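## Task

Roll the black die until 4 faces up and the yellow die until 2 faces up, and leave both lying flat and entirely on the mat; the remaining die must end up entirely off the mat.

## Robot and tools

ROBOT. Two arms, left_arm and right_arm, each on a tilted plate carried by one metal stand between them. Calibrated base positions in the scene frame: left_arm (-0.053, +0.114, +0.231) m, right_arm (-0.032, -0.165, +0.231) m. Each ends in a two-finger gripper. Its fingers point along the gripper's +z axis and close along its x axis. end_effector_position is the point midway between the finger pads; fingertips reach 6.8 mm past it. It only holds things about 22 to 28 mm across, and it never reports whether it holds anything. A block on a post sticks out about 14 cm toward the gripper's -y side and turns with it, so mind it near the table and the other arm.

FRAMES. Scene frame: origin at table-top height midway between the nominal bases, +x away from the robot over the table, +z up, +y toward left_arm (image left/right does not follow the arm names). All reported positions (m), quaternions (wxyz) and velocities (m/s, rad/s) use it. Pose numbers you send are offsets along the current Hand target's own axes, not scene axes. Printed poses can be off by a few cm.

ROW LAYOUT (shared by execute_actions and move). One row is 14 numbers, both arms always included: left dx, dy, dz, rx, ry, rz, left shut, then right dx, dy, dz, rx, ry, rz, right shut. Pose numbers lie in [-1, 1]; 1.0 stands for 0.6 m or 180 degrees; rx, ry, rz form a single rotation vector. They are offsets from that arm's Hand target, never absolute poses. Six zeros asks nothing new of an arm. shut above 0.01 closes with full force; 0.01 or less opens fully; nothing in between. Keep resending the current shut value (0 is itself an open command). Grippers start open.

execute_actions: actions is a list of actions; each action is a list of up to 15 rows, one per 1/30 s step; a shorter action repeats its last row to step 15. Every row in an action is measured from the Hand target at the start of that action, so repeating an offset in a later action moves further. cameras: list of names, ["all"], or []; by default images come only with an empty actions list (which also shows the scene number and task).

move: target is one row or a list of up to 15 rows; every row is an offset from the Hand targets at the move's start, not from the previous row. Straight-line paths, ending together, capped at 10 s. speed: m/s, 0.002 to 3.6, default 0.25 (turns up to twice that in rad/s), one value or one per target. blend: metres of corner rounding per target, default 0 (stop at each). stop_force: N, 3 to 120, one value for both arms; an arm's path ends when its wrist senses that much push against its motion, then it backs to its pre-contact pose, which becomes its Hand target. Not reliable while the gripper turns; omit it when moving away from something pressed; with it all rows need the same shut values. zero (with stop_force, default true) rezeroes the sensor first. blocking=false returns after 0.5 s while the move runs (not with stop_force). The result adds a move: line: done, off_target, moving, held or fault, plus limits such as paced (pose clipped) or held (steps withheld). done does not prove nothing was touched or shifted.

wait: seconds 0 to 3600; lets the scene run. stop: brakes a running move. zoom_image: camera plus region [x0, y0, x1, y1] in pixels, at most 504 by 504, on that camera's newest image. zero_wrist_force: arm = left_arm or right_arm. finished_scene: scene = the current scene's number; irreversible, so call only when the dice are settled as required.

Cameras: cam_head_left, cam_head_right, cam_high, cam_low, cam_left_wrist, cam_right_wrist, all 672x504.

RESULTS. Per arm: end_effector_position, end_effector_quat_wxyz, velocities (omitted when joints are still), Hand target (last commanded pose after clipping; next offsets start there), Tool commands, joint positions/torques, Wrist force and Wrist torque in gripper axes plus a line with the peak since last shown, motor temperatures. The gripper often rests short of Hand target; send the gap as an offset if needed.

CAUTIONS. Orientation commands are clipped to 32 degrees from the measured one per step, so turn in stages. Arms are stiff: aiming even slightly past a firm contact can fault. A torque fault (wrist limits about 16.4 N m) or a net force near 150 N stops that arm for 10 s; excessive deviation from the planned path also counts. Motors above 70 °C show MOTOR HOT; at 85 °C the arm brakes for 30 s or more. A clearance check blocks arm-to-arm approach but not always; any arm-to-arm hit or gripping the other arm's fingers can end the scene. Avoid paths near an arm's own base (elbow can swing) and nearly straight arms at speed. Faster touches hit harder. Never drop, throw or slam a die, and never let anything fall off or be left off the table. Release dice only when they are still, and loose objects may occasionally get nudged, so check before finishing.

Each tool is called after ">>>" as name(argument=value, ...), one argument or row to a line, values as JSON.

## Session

>>> execute_actions(
  actions=[],
)

Scene clock: 0.00 s.
left_arm: end_effector_position=(+0.4842, -0.1173, +0.1626) end_effector_quat_wxyz=(+0.255, +0.895, +0.330, +0.160) | right_arm: end_effector_position=(+0.9902, -0.1381, +0.2427) end_effector_quat_wxyz=(+0.101, -0.521, +0.836, -0.139)
Joint positions: left_arm=[-0.954 -0.96 2.259 2.689 -0.696 0.573] | right_arm=[3.76 -2.373 -0.569 -1.129 0.46 -2.562]
Joint velocities: within noise
Joint torques (N m): no reading
Motor temperatures (°C): left_arm=[29 29 32 36 34 41] | right_arm=[33 29 36 42 39 31]
Wrist force (N): no reading
Wrist torque (N m): no reading
Wrist force, peak (N): no reading
Hand target: left_arm +0.4842, -0.1173, +0.1626; +0.255, +0.895, +0.330, +0.160 | right_arm +0.9902, -0.1381, +0.2427; +0.101, -0.521, +0.836, -0.139
Tool commands: left_gripper/shut=+0.0 right_gripper/shut=+0.0

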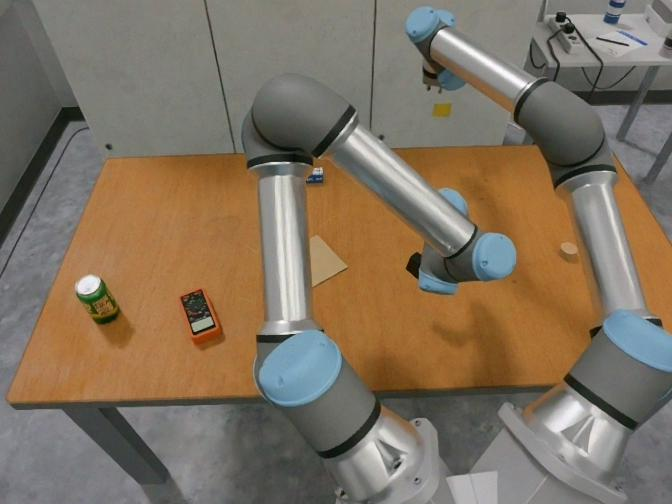

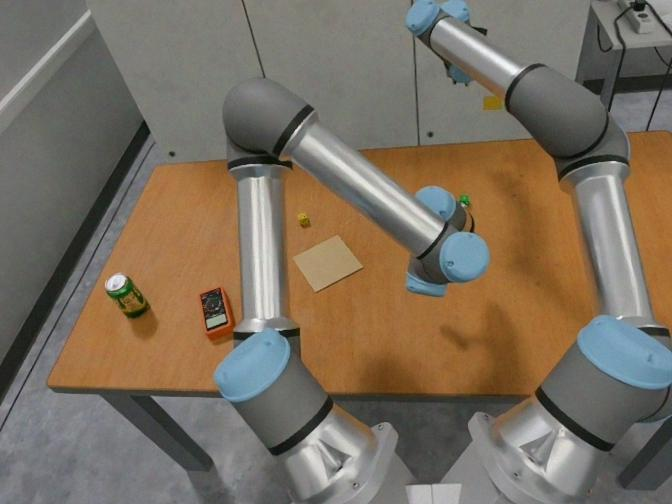

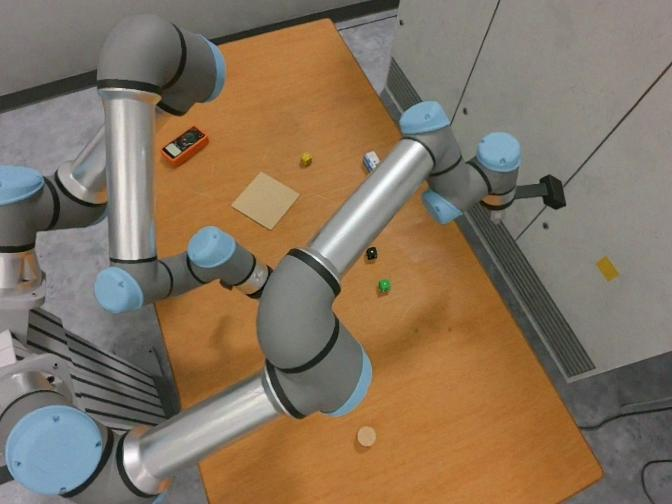

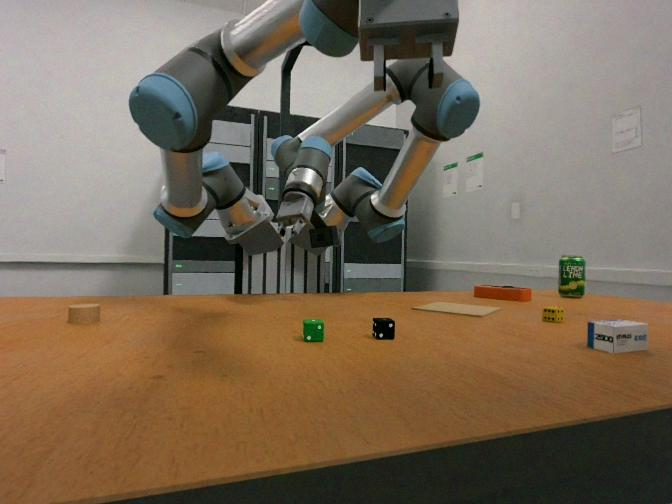

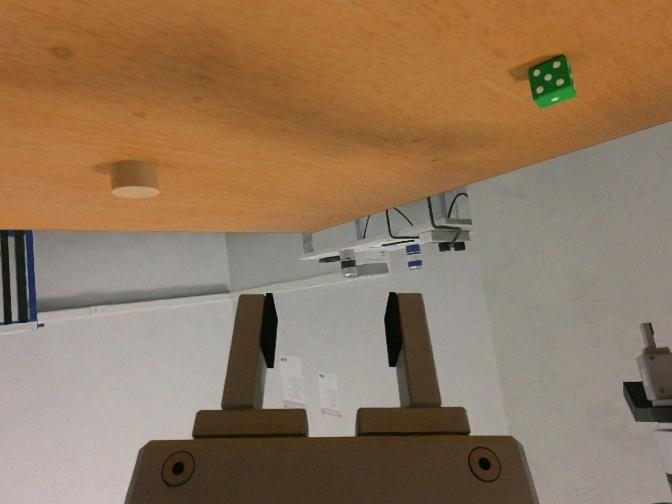

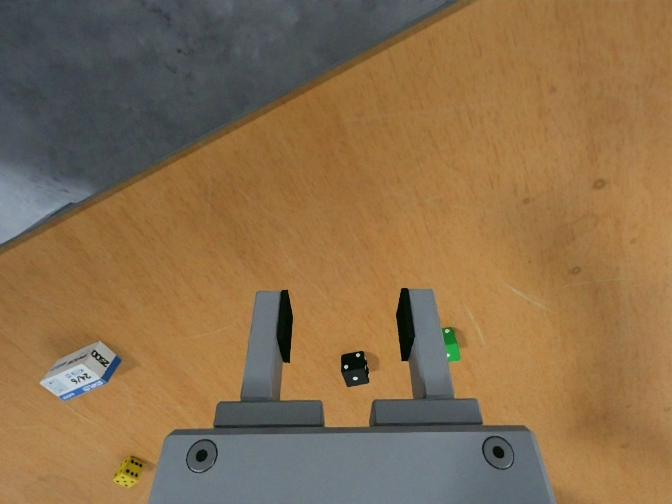

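>>> zoom_image(
  camera="cam_right_wrist",
  region=[330, 340, 380, 390],
)

>>> zoom_image(
  camera="cam_right_wrist",
  region=[105, 445, 155, 495],
)

>>> zoom_image(
  camera="cam_low",
  region=[360, 290, 420, 350],
)

>>> zoom_image(
  camera="cam_low",
  region=[525, 290, 585, 340],
)

>>> zoom_image(
  camera="cam_head_right",
  region=[280, 200, 330, 240],
)

>>> zoom_image(
  camera="cam_high",
  region=[290, 140, 400, 270],
)

Scaled by 10.080 from the camera's image (finer frame: 960x720).

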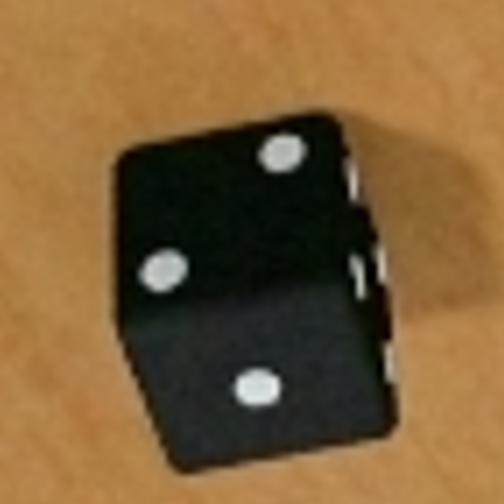

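Scaled by 10.080 from the camera's image (finer frame: 960x720).

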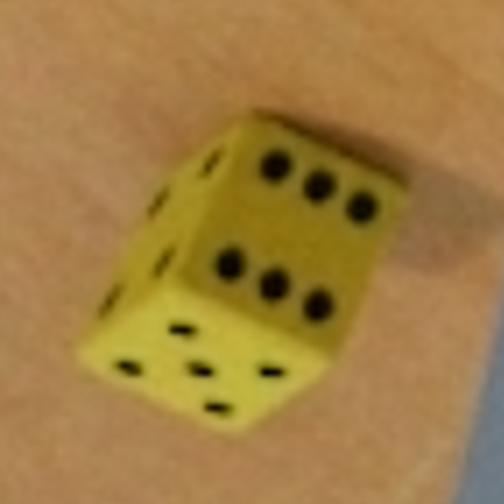

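Scaled by 8.400 from the camera's image (finer frame: 960x720).

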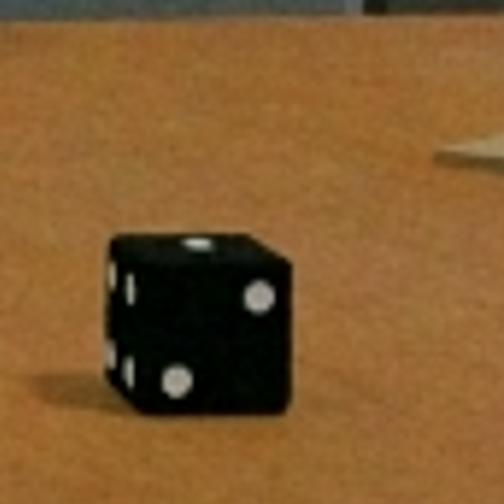

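Scaled by 8.400 from the camera's image (finer frame: 960x720).

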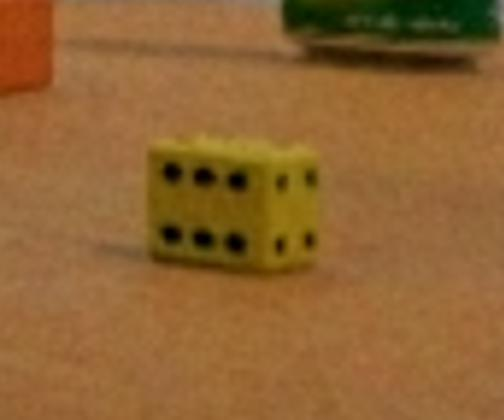

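Scaled by 10.080 from the camera's image (finer frame: 960x720).

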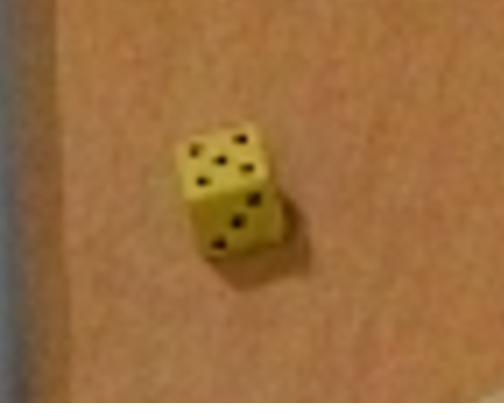

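Scaled by 3.877 from the camera's image (finer frame: 960x720).

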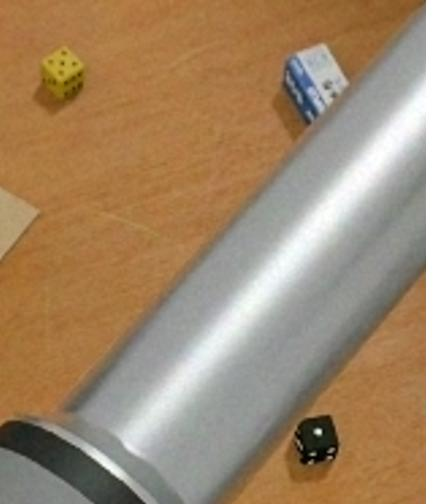

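>>> move(
  target=[
    [0.024,0.112,-0.164,0,0,0,0,0,0,0,0,0,0,0],
    [0.71,-0.219,-0.072,0.0751,0.3835,-0.7706,0,0,0,0,0,0,0,0],
  ],
  speed=0.4,
  blend=[0.05,0],
  cameras=["cam_left_wrist","cam_head_right","cam_low"],
)

Scene clock: 12.67 s.
left_arm: end_effector_position=(+0.7095, +0.2696, +0.1744) end_effector_quat_wxyz=(-0.026, -0.145, +0.974, +0.172) | right_arm: end_effector_position=(+0.9902, -0.1381, +0.2427) end_effector_quat_wxyz=(+0.101, -0.521, +0.836, -0.139)
Joint positions: left_arm=[-0.486 -1.381 1.443 4.792 -0.479 -2.579] | right_arm=[3.76 -2.373 -0.569 -1.129 0.46 -2.562]
Joint torques (N m): left_arm=[-6.27 -10.34 -26.59 1.23 -1.26 -1.35] | right_arm=[39.02 41.22 13.03 1.56 -0.25 -0.22]
Wrist force (N): left_arm=[-0.6 0.0 -0.4] | right_arm=[-0.1 -0.1 0.1]
Wrist torque (N m): left_arm=[0.08 0.02 0.13] | right_arm=[-0.01 0.01 0.00]
Wrist force, peak (N): left_arm=[-1.3 1.5 -0.3] | right_arm=[0.0 -0.6 0.0]
Hand target: left_arm +0.7095, +0.2696, +0.1744; -0.026, -0.145, +0.974, +0.172 | right_arm +0.9902, -0.1381, +0.2427; +0.101, -0.521, +0.836, -0.139
Off the commanded pose: left_arm 0.000 m, 0 deg | right_arm 0.000 m, 0 deg.
move: done
Images, in order (width x height): cam_head_right 672x504, cam_low 672x504, cam_left_wrist 672x504.

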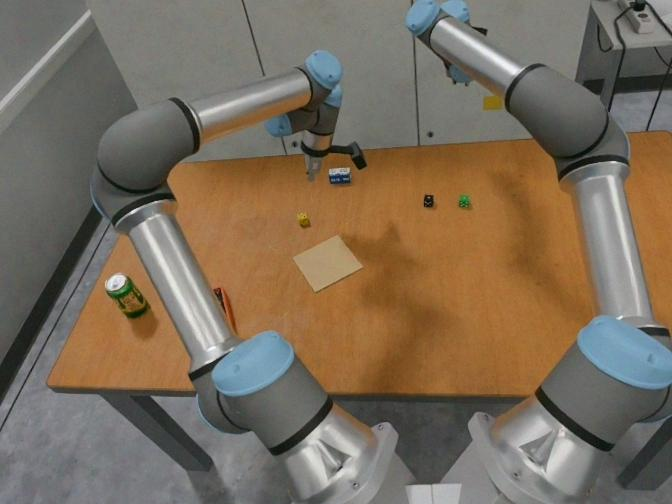

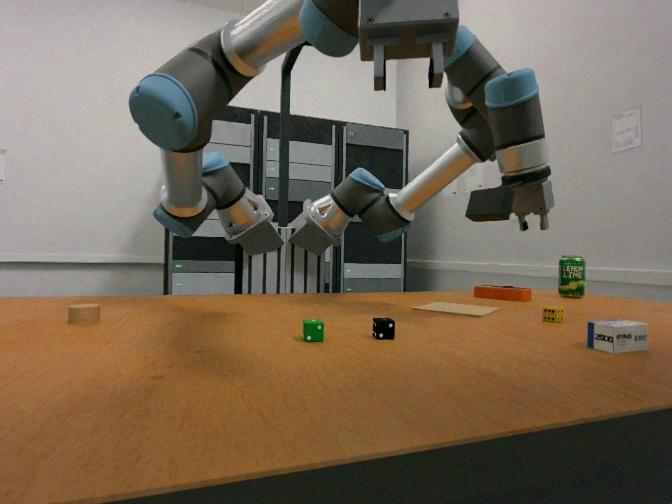

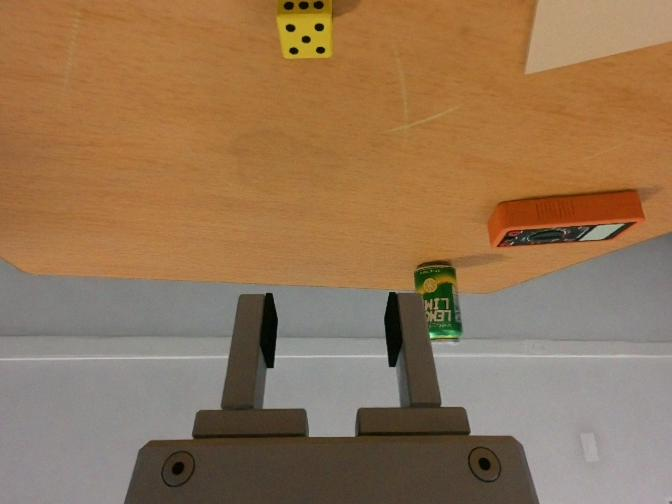

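>>> move(
  target=[-0.0255,-0.0067,0.195,0,0,0,0,0,0,0,0,0,0,0],
  speed=0.25,
  cameras=["cam_left_wrist"],
)

Scene clock: 14.60 s.
left_arm: end_effector_position=(+0.7135, +0.3088, +0.0631) end_effector_quat_wxyz=(-0.026, -0.145, +0.974, +0.172) | right_arm: end_effector_position=(+0.9902, -0.1381, +0.2427) end_effector_quat_wxyz=(+0.101, -0.521, +0.836, -0.139)
Joint positions: left_arm=[-0.303 -1.258 1.493 4.267 -0.486 -2.183] | right_arm=[3.76 -2.373 -0.569 -1.129 0.46 -2.562]
Joint torques (N m): left_arm=[-8.74 -16.14 -1.11 -4.86 -1.15 1.92] | right_arm=[39.12 40.94 13.13 1.71 -0.18 0.04]
Wrist force (N): left_arm=[-0.4 0.0 -0.5] | right_arm=[-0.1 -0.2 0.0]
Wrist torque (N m): left_arm=[0.05 -0.01 0.05] | right_arm=[-0.03 0.00 0.00]
Wrist force, peak (N): left_arm=[-0.5 0.0 -2.0] | right_arm=[0.1 -0.6 0.1]
Hand target: left_arm +0.7135, +0.3088, +0.0631; -0.026, -0.145, +0.974, +0.172 | right_arm +0.9902, -0.1381, +0.2427; +0.101, -0.521, +0.836, -0.139
Off the commanded pose: left_arm 0.000 m, 0 deg | right_arm 0.000 m, 0 deg.
move: done

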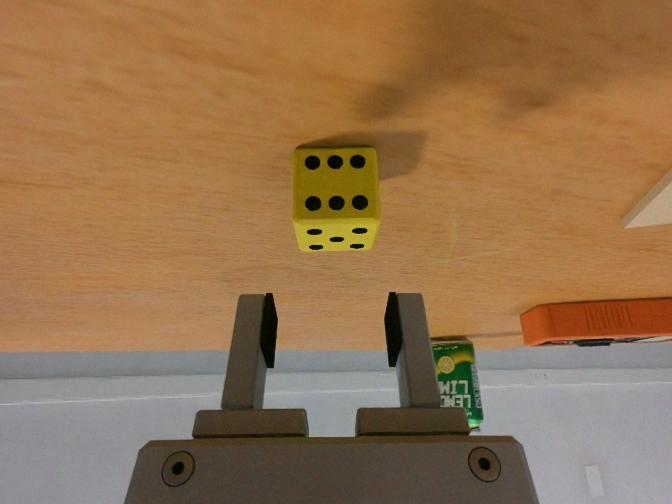

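>>> move(
  target=[0.0025,0.004,0.08,0,0,0,0,0,0,0,0,0,0,0],
  speed=0.12,
  stop_force=10,
  cameras=["cam_left_wrist"],
)

Scene clock: 16.80 s.
left_arm: end_effector_position=(+0.7066, +0.3262, +0.0188) end_effector_quat_wxyz=(-0.026, -0.145, +0.974, +0.172) | right_arm: end_effector_position=(+0.9902, -0.1381, +0.2427) end_effector_quat_wxyz=(+0.101, -0.521, +0.836, -0.139)
Joint positions: left_arm=[-0.233 -1.2 1.503 4.076 -0.504 -2.042] | right_arm=[3.76 -2.373 -0.569 -1.129 0.46 -2.562]
Joint torques (N m): left_arm=[-6.26 -15.56 1.17 -4.46 -1.25 1.69] | right_arm=[39.02 40.76 13.75 1.86 -0.18 -0.06]
Wrist force (N): left_arm=[-0.4 -0.1 0.0] | right_arm=[-0.2 0.0 -0.1]
Wrist torque (N m): left_arm=[0.05 -0.01 0.04] | right_arm=[-0.01 0.02 0.00]
Wrist force, peak (N): left_arm=[-0.6 0.1 -0.9] | right_arm=[-0.3 -0.5 0.0]
Hand target: left_arm +0.7066, +0.3262, +0.0188; -0.026, -0.145, +0.974, +0.172 | right_arm +0.9902, -0.1381, +0.2427; +0.101, -0.521, +0.836, -0.139
Off the commanded pose: left_arm 0.000 m, 0 deg | right_arm 0.000 m, 0 deg.
move: done

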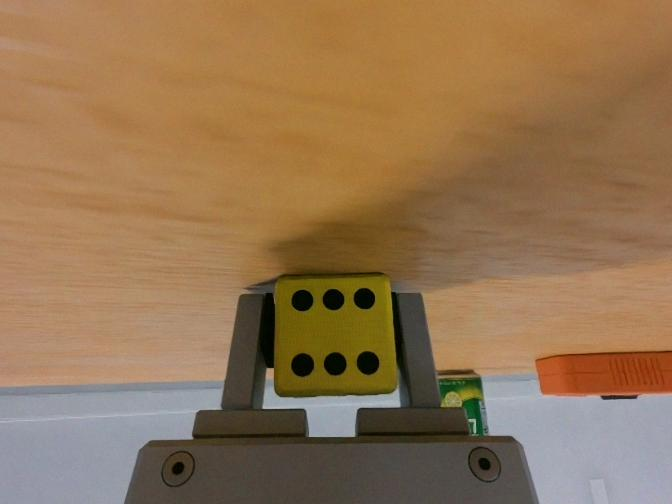

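>>> execute_actions(
  actions=[
    [[0,0,0,0,0,0,1,0,0,0,0,0,0,0]],
  ],
)

>>> move(
  target=[
    [0,0.057,-0.157,0,0,0,1,0,0,0,0,0,0,0],
    [0.0724,0.0847,-0.1487,0.3768,-0.2207,-0.4955,1,0,0,0,0,0,0,0],
  ],
  speed=0.4,
  blend=[0.03,0],
  cameras=["cam_left_wrist","cam_head_right"],
)

Scene clock: 20.57 s.
left_arm: end_effector_position=(+0.7066, +0.3262, +0.0188) end_effector_quat_wxyz=(-0.026, -0.145, +0.974, +0.172) | right_arm: end_effector_position=(+0.9902, -0.1381, +0.2427) end_effector_quat_wxyz=(+0.101, -0.521, +0.836, -0.139)
Joint positions: left_arm=[-0.233 -1.2 1.503 4.076 -0.504 -2.042] | right_arm=[3.76 -2.373 -0.569 -1.129 0.46 -2.562]
Joint torques (N m): left_arm=[-7.92 -17.91 0.12 -2.94 -0.89 0.84] | right_arm=[40.24 41.25 14.15 1.71 -0.13 -0.08]
Wrist force (N): left_arm=[-0.4 -0.1 -0.6] | right_arm=[-0.1 -0.1 -0.1]
Wrist torque (N m): left_arm=[0.04 -0.01 0.04] | right_arm=[-0.01 0.01 -0.01]
Wrist force, peak (N): left_arm=[-0.5 -0.1 -0.9] | right_arm=[0.5 0.1 0.3]
Hand target: left_arm +0.7066, +0.3262, +0.0188; -0.026, -0.145, +0.974, +0.172 | right_arm +0.9902, -0.1381, +0.2427; +0.101, -0.521, +0.836, -0.139
Off the commanded pose: left_arm 0.000 m, 0 deg | right_arm 0.000 m, 0 deg.

Scene clock: 24.17 s.
left_arm: end_effector_position=(+0.6601, +0.3300, +0.1200) end_effector_quat_wxyz=(+0.449, -0.666, +0.493, -0.333) | right_arm: end_effector_position=(+0.9902, -0.1381, +0.2427) end_effector_quat_wxyz=(+0.101, -0.521, +0.836, -0.139)
Joint positions: left_arm=[-0.196 -1.107 1.901 1.911 -1.13 -2.501] | right_arm=[3.76 -2.373 -0.569 -1.129 0.46 -2.562]
Joint torques (N m): left_arm=[-3.65 -13.68 -14.44 -4.01 -2.36 -1.53] | right_arm=[40.45 41.32 14.05 1.6 -0.23 -0.03]
Wrist force (N): left_arm=[-0.8 -1.9 0.6] | right_arm=[0.0 -0.3 -0.1]
Wrist torque (N m): left_arm=[0.01 0.16 0.38] | right_arm=[-0.03 0.00 -0.01]
Wrist force, peak (N): left_arm=[-0.8 -2.2 1.0] | right_arm=[0.2 -0.6 -0.1]
Hand target: left_arm +0.6601, +0.3300, +0.1200; -0.450, +0.666, -0.493, +0.333 | right_arm +0.9902, -0.1381, +0.2427; +0.101, -0.521, +0.836, -0.139
Off the commanded pose: left_arm 0.000 m, 0 deg | right_arm 0.000 m, 0 deg.
move: done
Images, in order (width x height): cam_head_right 672x504, cam_left_wrist 672x504.

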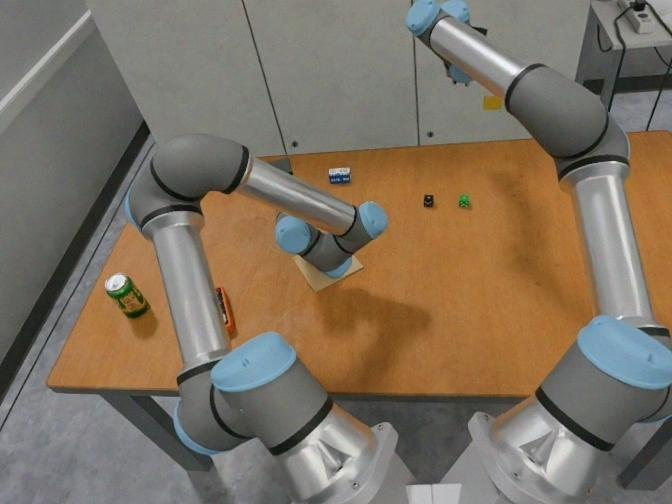

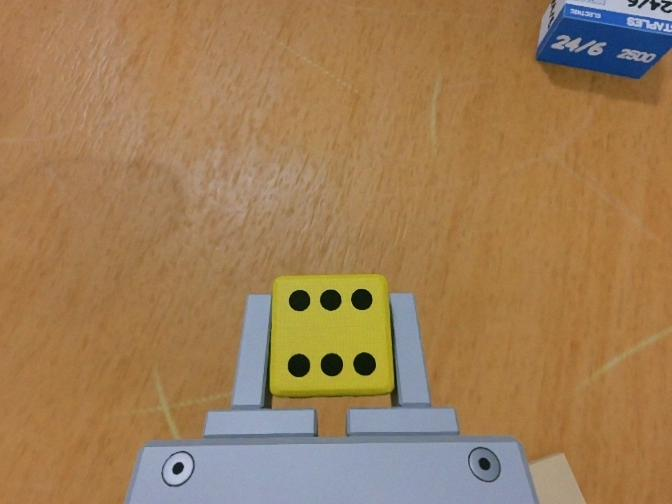

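>>> move(
  target=[0,0.1236,0.05,0,0,0,1,0,0,0,0,0,0,0],
  speed=0.2,
  cameras=[],
)

>>> move(
  target=[0,0.0463,0.0188,0,0,0,1,0,0,0,0,0,0,0],
  speed=0.02,
  stop_force=5,
  cameras=["cam_left_wrist"],
)

Scene clock: 26.20 s.
left_arm: end_effector_position=(+0.6578, +0.3303, +0.0678) end_effector_quat_wxyz=(+0.449, -0.667, +0.494, -0.331) | right_arm: end_effector_position=(+0.9902, -0.1381, +0.2427) end_effector_quat_wxyz=(+0.101, -0.521, +0.836, -0.139)
Joint positions: left_arm=[-0.12 -0.996 1.83 1.886 -1.197 -2.536] | right_arm=[3.76 -2.373 -0.569 -1.129 0.46 -2.562]
Joint torques (N m): left_arm=[-17.01 -33.78 -3.48 -1.75 -0.51 0.2] | right_arm=[39.6 40.5 13.8 1.53 -0.23 -0.06]
Wrist force (N): left_arm=[-1.0 -1.6 0.6] | right_arm=[0.0 -0.5 0.1]
Wrist torque (N m): left_arm=[0.05 0.19 0.31] | right_arm=[-0.05 0.00 -0.01]
Wrist force, peak (N): left_arm=[0.8 -10.5 -0.9] | right_arm=[0.0 -0.5 0.2]
Hand target: left_arm +0.6578, +0.3303, +0.0678; -0.449, +0.667, -0.494, +0.331 (not the last commanded pose) | right_arm +0.9902, -0.1381, +0.2427; +0.101, -0.521, +0.836, -0.139
Tool commands: left_gripper/shut=+1.0 right_gripper/shut=+0.0
Off the commanded pose: left_arm 0.028 m, 0 deg | right_arm 0.000 m, 0 deg.
FORCE FAULT: contact force on the left arm reached its limit, and that arm stopped. The contact can be on any part of that arm, not only on its tool. That arm's remaining commands of this call were not run. That arm is still stopped at the end of this call. That arm stays stopped for about 10 more seconds. Until then a move that you send moves the other arm only, and its call returns only when the move has ended. Once the stop has ended, the next robot result says so. If the stop ends while you think or write, that arm runs what you send next, counted from a new Hand target: where the arm stands when the stop ends. While its stop runs, that arm, its gripper or tool too, takes no new command. Until it ends, the stop uses up actions while you think or wait. An arm that is not stopped still takes commands.
move: fault (left_arm)

not run: an earlier result of this reply reported a fault or no control. Calls in your next reply go to the robot.

>>> wait(
  seconds=0.1,
  cameras=["cam_low","cam_head_left"],
)

Scene clock: 26.67 s.
left_arm: end_effector_position=(+0.6578, +0.3303, +0.0678) end_effector_quat_wxyz=(+0.449, -0.667, +0.494, -0.331) | right_arm: end_effector_position=(+0.9902, -0.1381, +0.2427) end_effector_quat_wxyz=(+0.101, -0.521, +0.836, -0.139)
Joint positions: left_arm=[-0.12 -0.996 1.83 1.886 -1.197 -2.536] | right_arm=[3.76 -2.373 -0.569 -1.129 0.46 -2.562]
Joint torques (N m): left_arm=[-15.69 -34.61 -3.9 -1.55 -0.83 0.07] | right_arm=[38.32 41.14 14.7 1.57 -0.01 0.03]
Wrist force (N): left_arm=[-1.3 -1.8 0.9] | right_arm=[0.2 0.0 0.0]
Wrist torque (N m): left_arm=[0.03 0.22 0.32] | right_arm=[-0.01 -0.02 0.00]
Wrist force, peak (N): left_arm=[-1.3 -2.0 0.9] | right_arm=[0.4 -0.4 -0.5]
Hand target: left_arm +0.6578, +0.3303, +0.0678; -0.449, +0.667, -0.494, +0.331 (not the last commanded pose) | right_arm +0.9902, -0.1381, +0.2427; +0.101, -0.521, +0.836, -0.139
Tool commands: left_gripper/shut=+1.0 right_gripper/shut=+0.0
Off the commanded pose: left_arm 0.028 m, 0 deg | right_arm 0.000 m, 0 deg.
FORCE FAULT, CONTINUED: the left arm was still stopped when this call began, by the force fault that an earlier result reported. Since the last result the stop counts as 1 of the actions that you can send in this scene. That arm is still stopped at the end of this call. That arm stays stopped for about 9 more seconds. If the stop ends while you think or write, that arm runs what you send next, counted from a new Hand target: where the arm stands when the stop ends. While its stop runs, that arm, its gripper or tool too, takes no new command.
wait: 0.10 s; at rest from the start
Images, in order (width x height): cam_head_left 672x504, cam_low 672x504.

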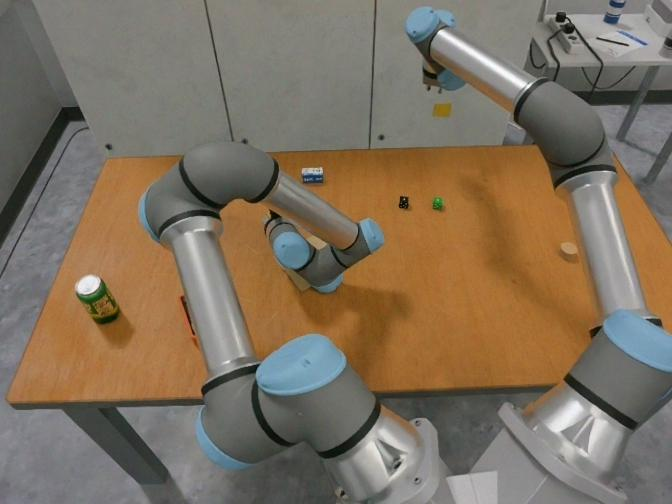

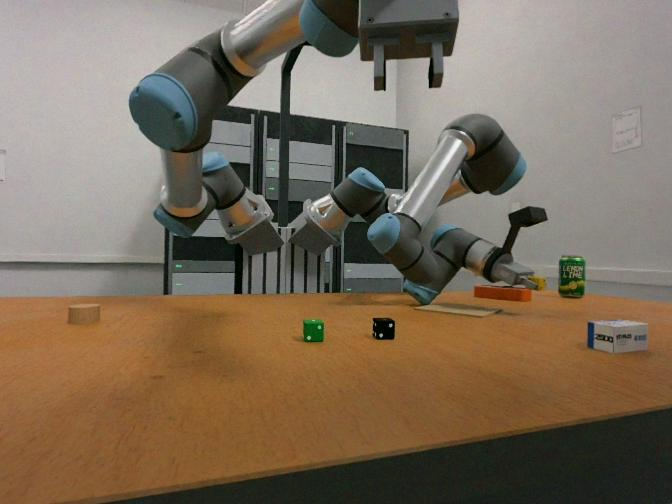

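>>> wait(
  seconds=3,
)

>>> move(
  target=[
    [0,-0.077,-0.031,0,0,0,1,0,0,0,0,0,0,0],
    [0.116,-0.0945,0.0025,0,0.2936,0.1188,1,0,0,0,0,0,0,0],
  ],
  speed=0.25,
  blend=[0.02,0],
  cameras=["cam_left_wrist","cam_low","cam_head_right"],
)

Scene clock: 31.67 s.
left_arm: end_effector_position=(+0.6578, +0.3303, +0.0678) end_effector_quat_wxyz=(+0.449, -0.667, +0.494, -0.331) | right_arm: end_effector_position=(+0.9902, -0.1381, +0.2427) end_effector_quat_wxyz=(+0.101, -0.521, +0.836, -0.139)
Joint positions: left_arm=[-0.12 -0.996 1.83 1.886 -1.197 -2.536] | right_arm=[3.76 -2.373 -0.569 -1.129 0.46 -2.562]
Joint torques (N m): left_arm=[-15.69 -35.52 -2.91 -1.57 -0.77 0.26] | right_arm=[39.24 41.34 14.02 1.58 -0.3 -0.13]
Wrist force (N): left_arm=[-1.2 -1.6 0.8] | right_arm=[0.0 -0.2 -0.1]
Wrist torque (N m): left_arm=[0.05 0.19 0.32] | right_arm=[-0.03 0.00 0.00]
Wrist force, peak (N): left_arm=[-1.3 -2.1 0.9] | right_arm=[-0.1 -0.5 0.1]
Hand target: left_arm +0.6578, +0.3303, +0.0678; -0.449, +0.667, -0.494, +0.331 (not the last commanded pose) | right_arm +0.9902, -0.1381, +0.2427; +0.101, -0.521, +0.836, -0.139
Tool commands: left_gripper/shut=+1.0 right_gripper/shut=+0.0
Off the commanded pose: left_arm 0.028 m, 0 deg | right_arm 0.000 m, 0 deg.
FORCE FAULT, CONTINUED: the left arm was still stopped when this call began, by the force fault that an earlier result reported. Since the last result the stop counts as 10 of the actions that you can send in this scene. That arm is still stopped at the end of this call. That arm stays stopped for about 4 more seconds. If the stop ends while you think or write, that arm runs what you send next, counted from a new Hand target: where the arm stands when the stop ends. While its stop runs, that arm, its gripper or tool too, takes no new command.
wait: 3.00 s; at rest from the start

Scene clock: 32.17 s.
left_arm: end_effector_position=(+0.6578, +0.3303, +0.0678) end_effector_quat_wxyz=(+0.449, -0.667, +0.494, -0.331) | right_arm: end_effector_position=(+0.9902, -0.1381, +0.2427) end_effector_quat_wxyz=(+0.101, -0.521, +0.836, -0.139)
Joint positions: left_arm=[-0.12 -0.996 1.83 1.886 -1.197 -2.536] | right_arm=[3.76 -2.373 -0.569 -1.129 0.46 -2.562]
Joint torques (N m): left_arm=[-16.08 -35.28 -4.28 -1.46 -0.91 0.33] | right_arm=[39.4 40.51 14.37 1.59 -0.1 -0.11]
Wrist force (N): left_arm=[-1.2 -1.5 0.6] | right_arm=[-0.2 -0.3 0.0]
Wrist torque (N m): left_arm=[0.06 0.20 0.32] | right_arm=[-0.03 0.02 0.00]
Wrist force, peak (N): left_arm=[-1.3 -2.0 1.0] | right_arm=[0.2 -0.5 0.3]
Hand target: left_arm +0.6578, +0.3303, +0.0678; -0.449, +0.667, -0.494, +0.331 (not the last commanded pose) | right_arm +0.9902, -0.1381, +0.2427; +0.101, -0.521, +0.836, -0.139
Tool commands: left_gripper/shut=+1.0 right_gripper/shut=+0.0
Off the commanded pose: right_arm 0.000 m, 0 deg.
FORCE FAULT, CONTINUED: the left arm was still stopped when this call began, by the force fault that an earlier result reported. That arm ran no command of this call. That arm is still stopped at the end of this call. That arm stays stopped for about 4 more seconds. If the stop ends while you think or write, that arm runs what you send next, counted from a new Hand target: where the arm stands when the stop ends. While its stop runs, that arm, its gripper or tool too, takes no new command.
move: not run (left_arm; its earlier fault stop)
Images, in order (width x height): cam_head_right 672x504, cam_low 672x504, cam_left_wrist 672x504.

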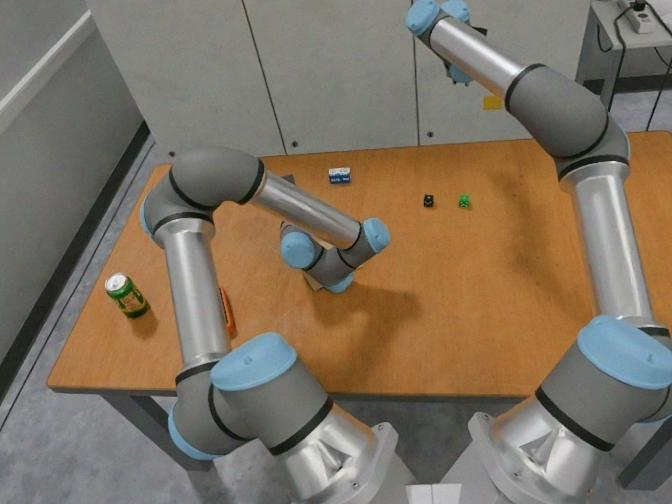

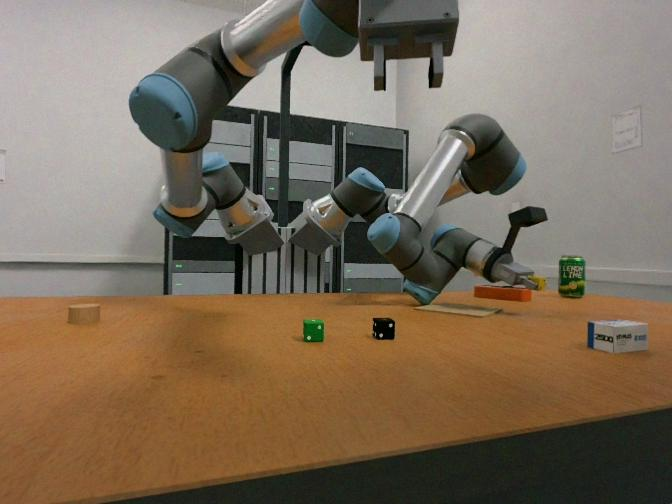

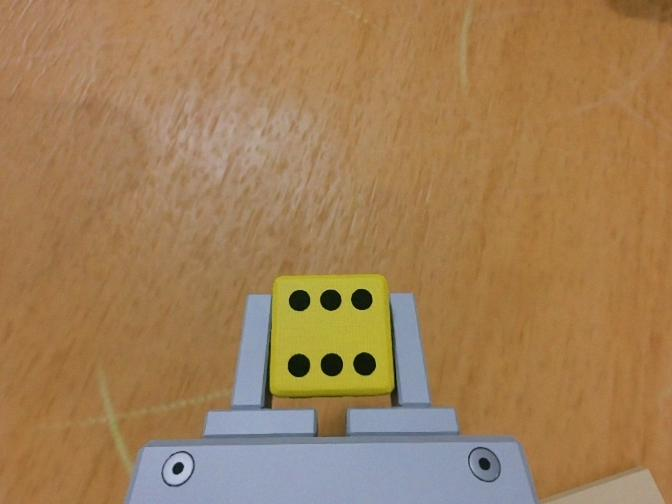

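>>> wait(
  seconds=4.5,
)

>>> move(
  target=[
    [0,-0.077,-0.031,0,0,0,1,0,0,0,0,0,0,0],
    [0.116,-0.0945,0.0025,0,0.2936,0.1188,1,0,0,0,0,0,0,0],
  ],
  speed=0.25,
  blend=[0.02,0],
  cameras=["cam_left_wrist","cam_low","cam_head_right"],
)

Scene clock: 37.10 s.
left_arm: end_effector_position=(+0.6578, +0.3303, +0.0678) end_effector_quat_wxyz=(+0.449, -0.667, +0.494, -0.331) | right_arm: end_effector_position=(+0.9902, -0.1381, +0.2427) end_effector_quat_wxyz=(+0.101, -0.521, +0.836, -0.139)
Joint positions: left_arm=[-0.12 -0.996 1.83 1.886 -1.197 -2.536] | right_arm=[3.76 -2.373 -0.569 -1.129 0.46 -2.562]
Joint torques (N m): left_arm=[-16.7 -34.6 -3.65 -1.53 -0.44 0.09] | right_arm=[39.19 41.58 13.96 1.65 -0.11 -0.14]
Wrist force (N): left_arm=[-1.2 -1.8 0.7] | right_arm=[0.0 0.1 -0.1]
Wrist torque (N m): left_arm=[0.03 0.19 0.32] | right_arm=[0.00 0.00 0.00]
Wrist force, peak (N): left_arm=[-1.4 -2.2 0.8] | right_arm=[-0.1 -0.5 0.0]
Hand target: left_arm +0.6578, +0.3303, +0.0678; -0.449, +0.667, -0.494, +0.331 (not the last commanded pose) | right_arm +0.9902, -0.1381, +0.2427; +0.101, -0.521, +0.836, -0.139
Tool commands: left_gripper/shut=+1.0 right_gripper/shut=+0.0
Off the commanded pose: right_arm 0.000 m, 0 deg.
FORCE FAULT, CONTINUED: the left arm's stop, for the force fault that an earlier result reported, is over. The rest of the stop counts as 7 of the actions that you can send in this scene. That arm's target is now where it stood when the stop ended, not its last command. That arm accepts commands again.
wait: 4.50 s; at rest from the start

Scene clock: 40.00 s.
left_arm: end_effector_position=(+0.7000, +0.2704, +0.1197) end_effector_quat_wxyz=(+0.235, -0.351, +0.752, -0.506) | right_arm: end_effector_position=(+0.9902, -0.1381, +0.2427) end_effector_quat_wxyz=(+0.101, -0.521, +0.836, -0.139)
Joint positions: left_arm=[-0.027 -1.268 1.835 2.8 -1.954 -2.141] | right_arm=[3.76 -2.373 -0.569 -1.129 0.46 -2.562]
Joint torques (N m): left_arm=[-0.57 -58.67 -15 0.14 -2.67 1.87] | right_arm=[40.23 40.62 14.29 1.55 -0.22 -0.01]
Wrist force (N): left_arm=[-1.4 -1.6 0.7] | right_arm=[-0.1 0.0 0.0]
Wrist torque (N m): left_arm=[0.06 0.20 0.32] | right_arm=[-0.01 0.01 -0.01]
Wrist force, peak (N): left_arm=[-0.7 -3.3 0.4] | right_arm=[0.2 -0.4 -0.4]
Hand target: left_arm +0.7000, +0.2704, +0.1197; +0.235, -0.351, +0.752, -0.506 | right_arm +0.9902, -0.1381, +0.2427; +0.101, -0.521, +0.836, -0.139
Off the commanded pose: left_arm 0.000 m, 0 deg | right_arm 0.000 m, 0 deg.
move: done
Images, in order (width x height): cam_head_right 672x504, cam_low 672x504, cam_left_wrist 672x504.

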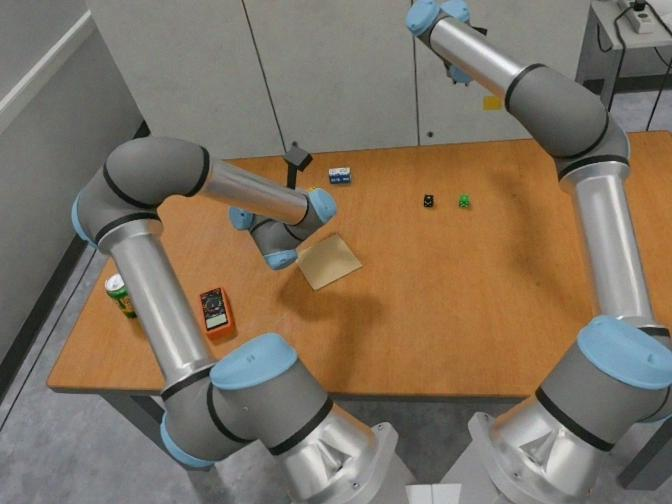

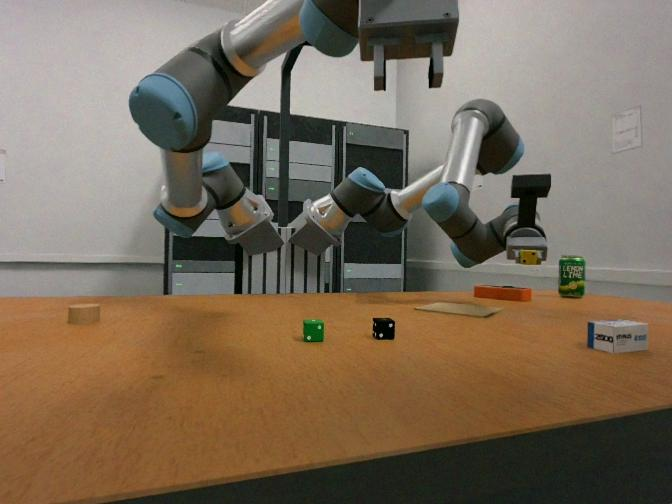

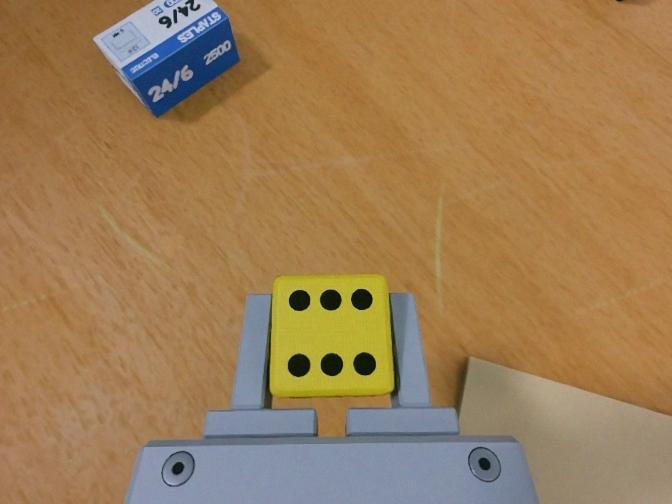

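>>> move(
  target=[0,0.1,0.0404,0,0,0,1,0,0,0,0,0,0,0],
  speed=0.08,
  stop_force=8,
  cameras=["cam_low"],
)

>>> zoom_image(
  camera="cam_low",
  region=[430, 180, 590, 330],
)

Scene clock: 43.63 s.
left_arm: end_effector_position=(+0.6998, +0.2704, +0.0550) end_effector_quat_wxyz=(+0.235, -0.351, +0.752, -0.506) | right_arm: end_effector_position=(+0.9902, -0.1381, +0.2427) end_effector_quat_wxyz=(+0.101, -0.521, +0.836, -0.139)
Joint positions: left_arm=[0.046 -1.126 1.751 2.751 -2.025 -2.123] | right_arm=[3.76 -2.373 -0.569 -1.129 0.46 -2.562]
Joint torques (N m): left_arm=[-0.83 -18.52 -16.56 -5.29 -2.61 1.93] | right_arm=[39.41 41.93 14.47 1.4 -0.15 -0.12]
Wrist force (N): left_arm=[-1.0 -2.1 0.6] | right_arm=[0.4 -0.4 -0.2]
Wrist torque (N m): left_arm=[0.02 0.16 0.31] | right_arm=[-0.04 -0.04 0.00]
Wrist force, peak (N): left_arm=[-1.8 -2.5 0.0] | right_arm=[-0.1 -0.6 -0.3]
Hand target: left_arm +0.6998, +0.2704, +0.0550; +0.235, -0.351, +0.752, -0.506 | right_arm +0.9902, -0.1381, +0.2427; +0.101, -0.521, +0.836, -0.139
Off the commanded pose: left_arm 0.000 m, 0 deg | right_arm 0.000 m, 0 deg.
move: done

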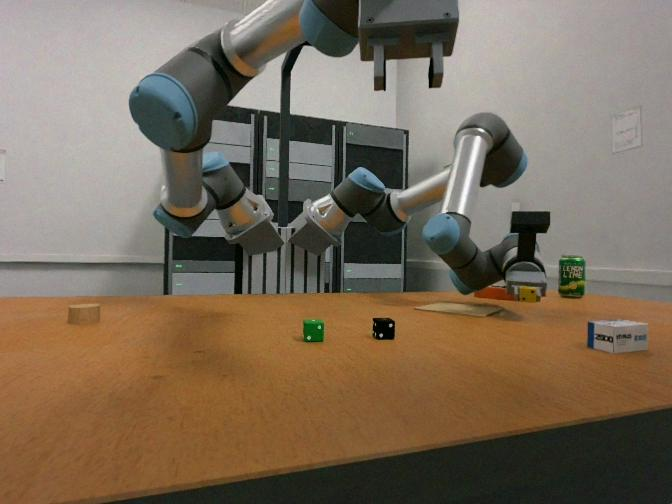

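Scaled by 3.150 from the camera's image (finer frame: 960x720).

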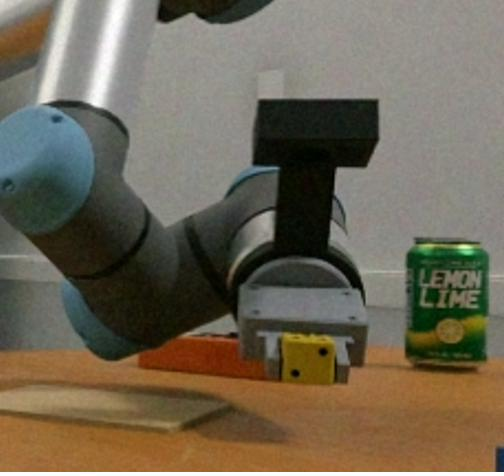

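>>> move(
  target=[0,-0.062,-0.025,0,0.1545,0.0625,1,0,0,0,0,0,0,0],
  speed=0.25,
  cameras=["cam_low"],
)

>>> zoom_image(
  camera="cam_low",
  region=[430, 180, 590, 330],
)

Scene clock: 46.43 s.
left_arm: end_effector_position=(+0.6999, +0.2704, +0.0951) end_effector_quat_wxyz=(+0.096, -0.145, +0.817, -0.550) | right_arm: end_effector_position=(+0.9902, -0.1381, +0.2427) end_effector_quat_wxyz=(+0.101, -0.521, +0.836, -0.139)
Joint positions: left_arm=[0.052 -1.286 1.631 3.57 -2.184 -1.64] | right_arm=[3.76 -2.373 -0.569 -1.129 0.46 -2.562]
Joint torques (N m): left_arm=[-22.99 -64.61 -21.04 0.84 0.66 1.95] | right_arm=[39.87 41.24 14.18 1.44 -0.28 -0.11]
Wrist force (N): left_arm=[-1.2 -1.8 0.4] | right_arm=[0.0 0.1 0.0]
Wrist torque (N m): left_arm=[0.04 0.17 0.30] | right_arm=[0.00 -0.01 -0.01]
Wrist force, peak (N): left_arm=[-1.7 -2.3 0.6] | right_arm=[0.3 -0.4 0.1]
Hand target: left_arm +0.6999, +0.2704, +0.0951; +0.096, -0.145, +0.817, -0.550 | right_arm +0.9902, -0.1381, +0.2427; +0.101, -0.521, +0.836, -0.139
Off the commanded pose: left_arm 0.000 m, 0 deg | right_arm 0.000 m, 0 deg.
move: done

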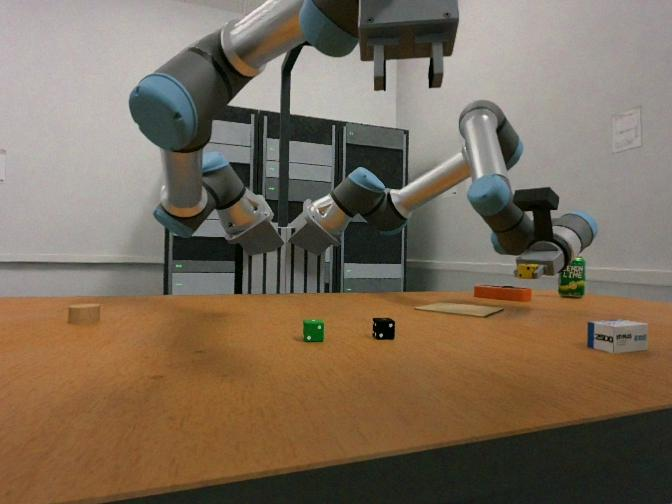

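Scaled by 3.150 from the camera's image (finer frame: 960x720).

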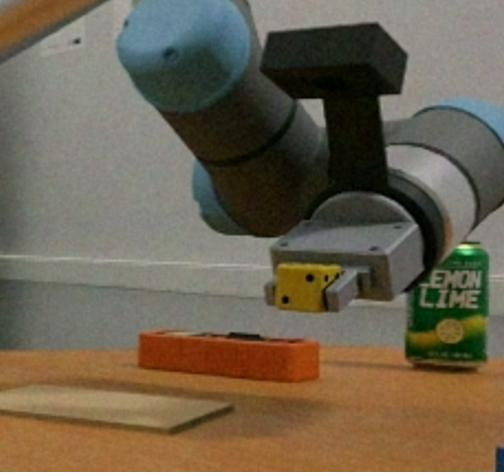

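>>> move(
  target=[0,0.0773,0.0313,0,0,0,1,0,0,0,0,0,0,0],
  speed=0.15,
  cameras=[],
)

>>> move(
  target=[0,0.054,0.0219,0,0,0,1,0,0,0,0,0,0,0],
  speed=0.02,
  stop_force=5,
  cameras=["cam_low","cam_left_wrist"],
)

Scene clock: 48.13 s.
left_arm: end_effector_position=(+0.6998, +0.2704, +0.0451) end_effector_quat_wxyz=(+0.096, -0.145, +0.817, -0.550) | right_arm: end_effector_position=(+0.9902, -0.1381, +0.2427) end_effector_quat_wxyz=(+0.101, -0.521, +0.836, -0.139)
Joint positions: left_arm=[0.098 -1.189 1.578 3.549 -2.216 -1.599] | right_arm=[3.76 -2.373 -0.569 -1.129 0.46 -2.562]
Joint torques (N m): left_arm=[-0.92 -21.85 -20.12 -4.56 -3.24 1.9] | right_arm=[40.52 41.11 15.52 1.46 -0.08 -0.04]
Wrist force (N): left_arm=[-1.0 -1.8 0.7] | right_arm=[0.1 -0.1 0.0]
Wrist torque (N m): left_arm=[0.05 0.17 0.30] | right_arm=[-0.02 -0.01 0.00]
Wrist force, peak (N): left_arm=[-1.3 -3.4 0.4] | right_arm=[0.2 -0.5 -0.2]
Hand target: left_arm +0.6998, +0.2704, +0.0450; +0.096, -0.145, +0.817, -0.550 | right_arm +0.9902, -0.1381, +0.2427; +0.101, -0.521, +0.836, -0.139
Off the commanded pose: left_arm 0.000 m, 0 deg | right_arm 0.000 m, 0 deg.
move: done

Scene clock: 50.63 s.
left_arm: end_effector_position=(+0.6997, +0.2704, +0.0200) end_effector_quat_wxyz=(+0.096, -0.145, +0.817, -0.550) | right_arm: end_effector_position=(+0.9902, -0.1381, +0.2427) end_effector_quat_wxyz=(+0.101, -0.521, +0.836, -0.139)
Joint positions: left_arm=[0.12 -1.139 1.547 3.542 -2.231 -1.58] | right_arm=[3.76 -2.373 -0.569 -1.129 0.46 -2.562]
Joint torques (N m): left_arm=[-22.68 -65.53 2 0.53 0.42 -1] | right_arm=[40.12 42.06 15.45 1.58 -0.31 -0.03]
Wrist force (N): left_arm=[-1.4 -4.0 0.1] | right_arm=[0.0 -0.1 -0.1]
Wrist torque (N m): left_arm=[0.02 0.16 0.32] | right_arm=[-0.02 0.00 0.00]
Wrist force, peak (N): left_arm=[0.9 -10.0 -2.9] | right_arm=[0.3 -0.4 0.0]
Hand target: left_arm +0.6997, +0.2704, +0.0200; +0.096, -0.145, +0.817, -0.550 (not the last commanded pose) | right_arm +0.9902, -0.1381, +0.2427; +0.101, -0.521, +0.836, -0.139
Off the commanded pose: left_arm 0.010 m, 0 deg | right_arm 0.000 m, 0 deg.
move: contact (left_arm)

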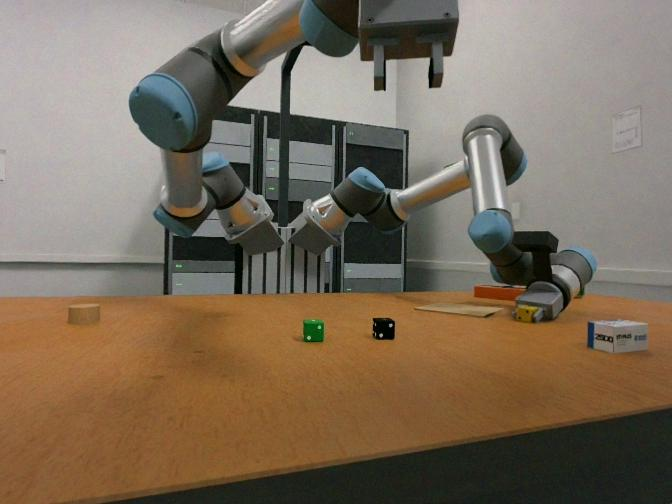

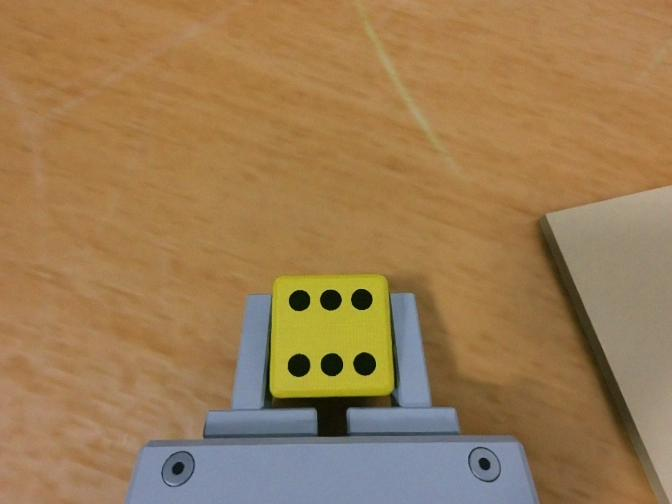

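>>> execute_actions(
  actions=[
    [[0,0,0,0,0,0,0,0,0,0,0,0,0,0]],
  ],
)

>>> move(
  target=[
    [0,0,-0.1667,0,0,0,0,0,0,0,0,0,0,0],
    [0,-0.185,-0.2417,0,0,0,0,0,0,0,0,0,0,0],
    [0,-0.28,-0.0517,-0.489,0,0,0,0,0,0,0,0,0,0],
    [0,-0.165,-0.0052,-0.489,0,0,0,0,0,0,0,0,0,0],
  ],
  speed=0.3,
  blend=[0.02,0.03,0.02,0],
  cameras=["cam_left_wrist"],
)

Scene clock: 52.77 s.
left_arm: end_effector_position=(+0.6997, +0.2704, +0.0200) end_effector_quat_wxyz=(+0.096, -0.145, +0.817, -0.550) | right_arm: end_effector_position=(+0.9902, -0.1381, +0.2427) end_effector_quat_wxyz=(+0.101, -0.521, +0.836, -0.139)
Joint positions: left_arm=[0.12 -1.139 1.547 3.542 -2.231 -1.58] | right_arm=[3.76 -2.373 -0.569 -1.129 0.46 -2.562]
Joint torques (N m): left_arm=[-22.95 -64.69 0.12 0.34 -1.38 -1.21] | right_arm=[40.15 41.05 15.45 1.19 -0.14 -0.09]
Wrist force (N): left_arm=[-1.4 -2.2 0.5] | right_arm=[0.0 0.0 -0.1]
Wrist torque (N m): left_arm=[0.02 0.20 0.30] | right_arm=[-0.01 0.00 0.00]
Wrist force, peak (N): left_arm=[-1.7 -4.2 -0.2] | right_arm=[0.0 -0.5 -0.3]
Hand target: left_arm +0.6997, +0.2704, +0.0200; +0.096, -0.145, +0.817, -0.550 | right_arm +0.9902, -0.1381, +0.2427; +0.101, -0.521, +0.836, -0.139
Off the commanded pose: left_arm 0.000 m, 0 deg | right_arm 0.000 m, 0 deg.

Scene clock: 57.07 s.
left_arm: end_effector_position=(+0.7117, +0.2382, +0.1130) end_effector_quat_wxyz=(-0.032, -0.171, +0.970, +0.172) | right_arm: end_effector_position=(+0.9902, -0.1381, +0.2427) end_effector_quat_wxyz=(+0.101, -0.521, +0.836, -0.139)
Joint positions: left_arm=[-0.439 -1.27 1.455 4.609 -0.49 -2.554] | right_arm=[3.76 -2.373 -0.569 -1.129 0.46 -2.562]
Joint torques (N m): left_arm=[-9.69 -13.37 -24.38 -3.94 1.73 2.19] | right_arm=[40.33 41.52 14.73 1.38 -0.26 -0.09]
Wrist force (N): left_arm=[-0.4 0.1 -0.4] | right_arm=[0.0 -0.2 0.1]
Wrist torque (N m): left_arm=[0.06 -0.01 0.04] | right_arm=[-0.03 -0.01 0.00]
Wrist force, peak (N): left_arm=[-1.3 -2.4 1.8] | right_arm=[0.1 -0.5 0.1]
Hand target: left_arm +0.7117, +0.2382, +0.1129; -0.032, -0.171, +0.970, +0.172 | right_arm +0.9902, -0.1381, +0.2427; +0.101, -0.521, +0.836, -0.139
Off the commanded pose: left_arm 0.000 m, 0 deg | right_arm 0.000 m, 0 deg.
move: done

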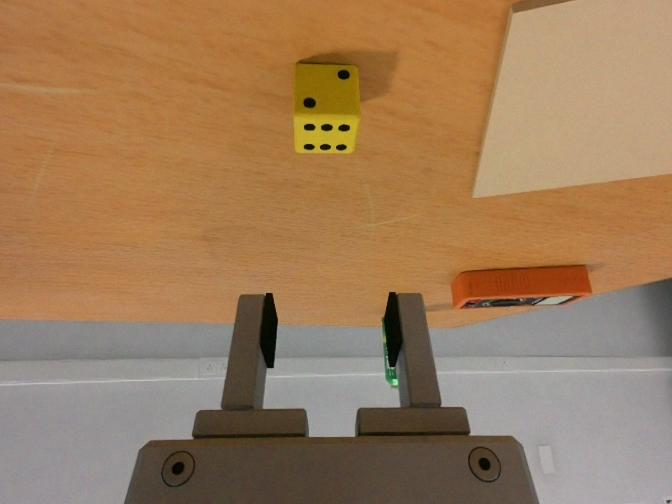

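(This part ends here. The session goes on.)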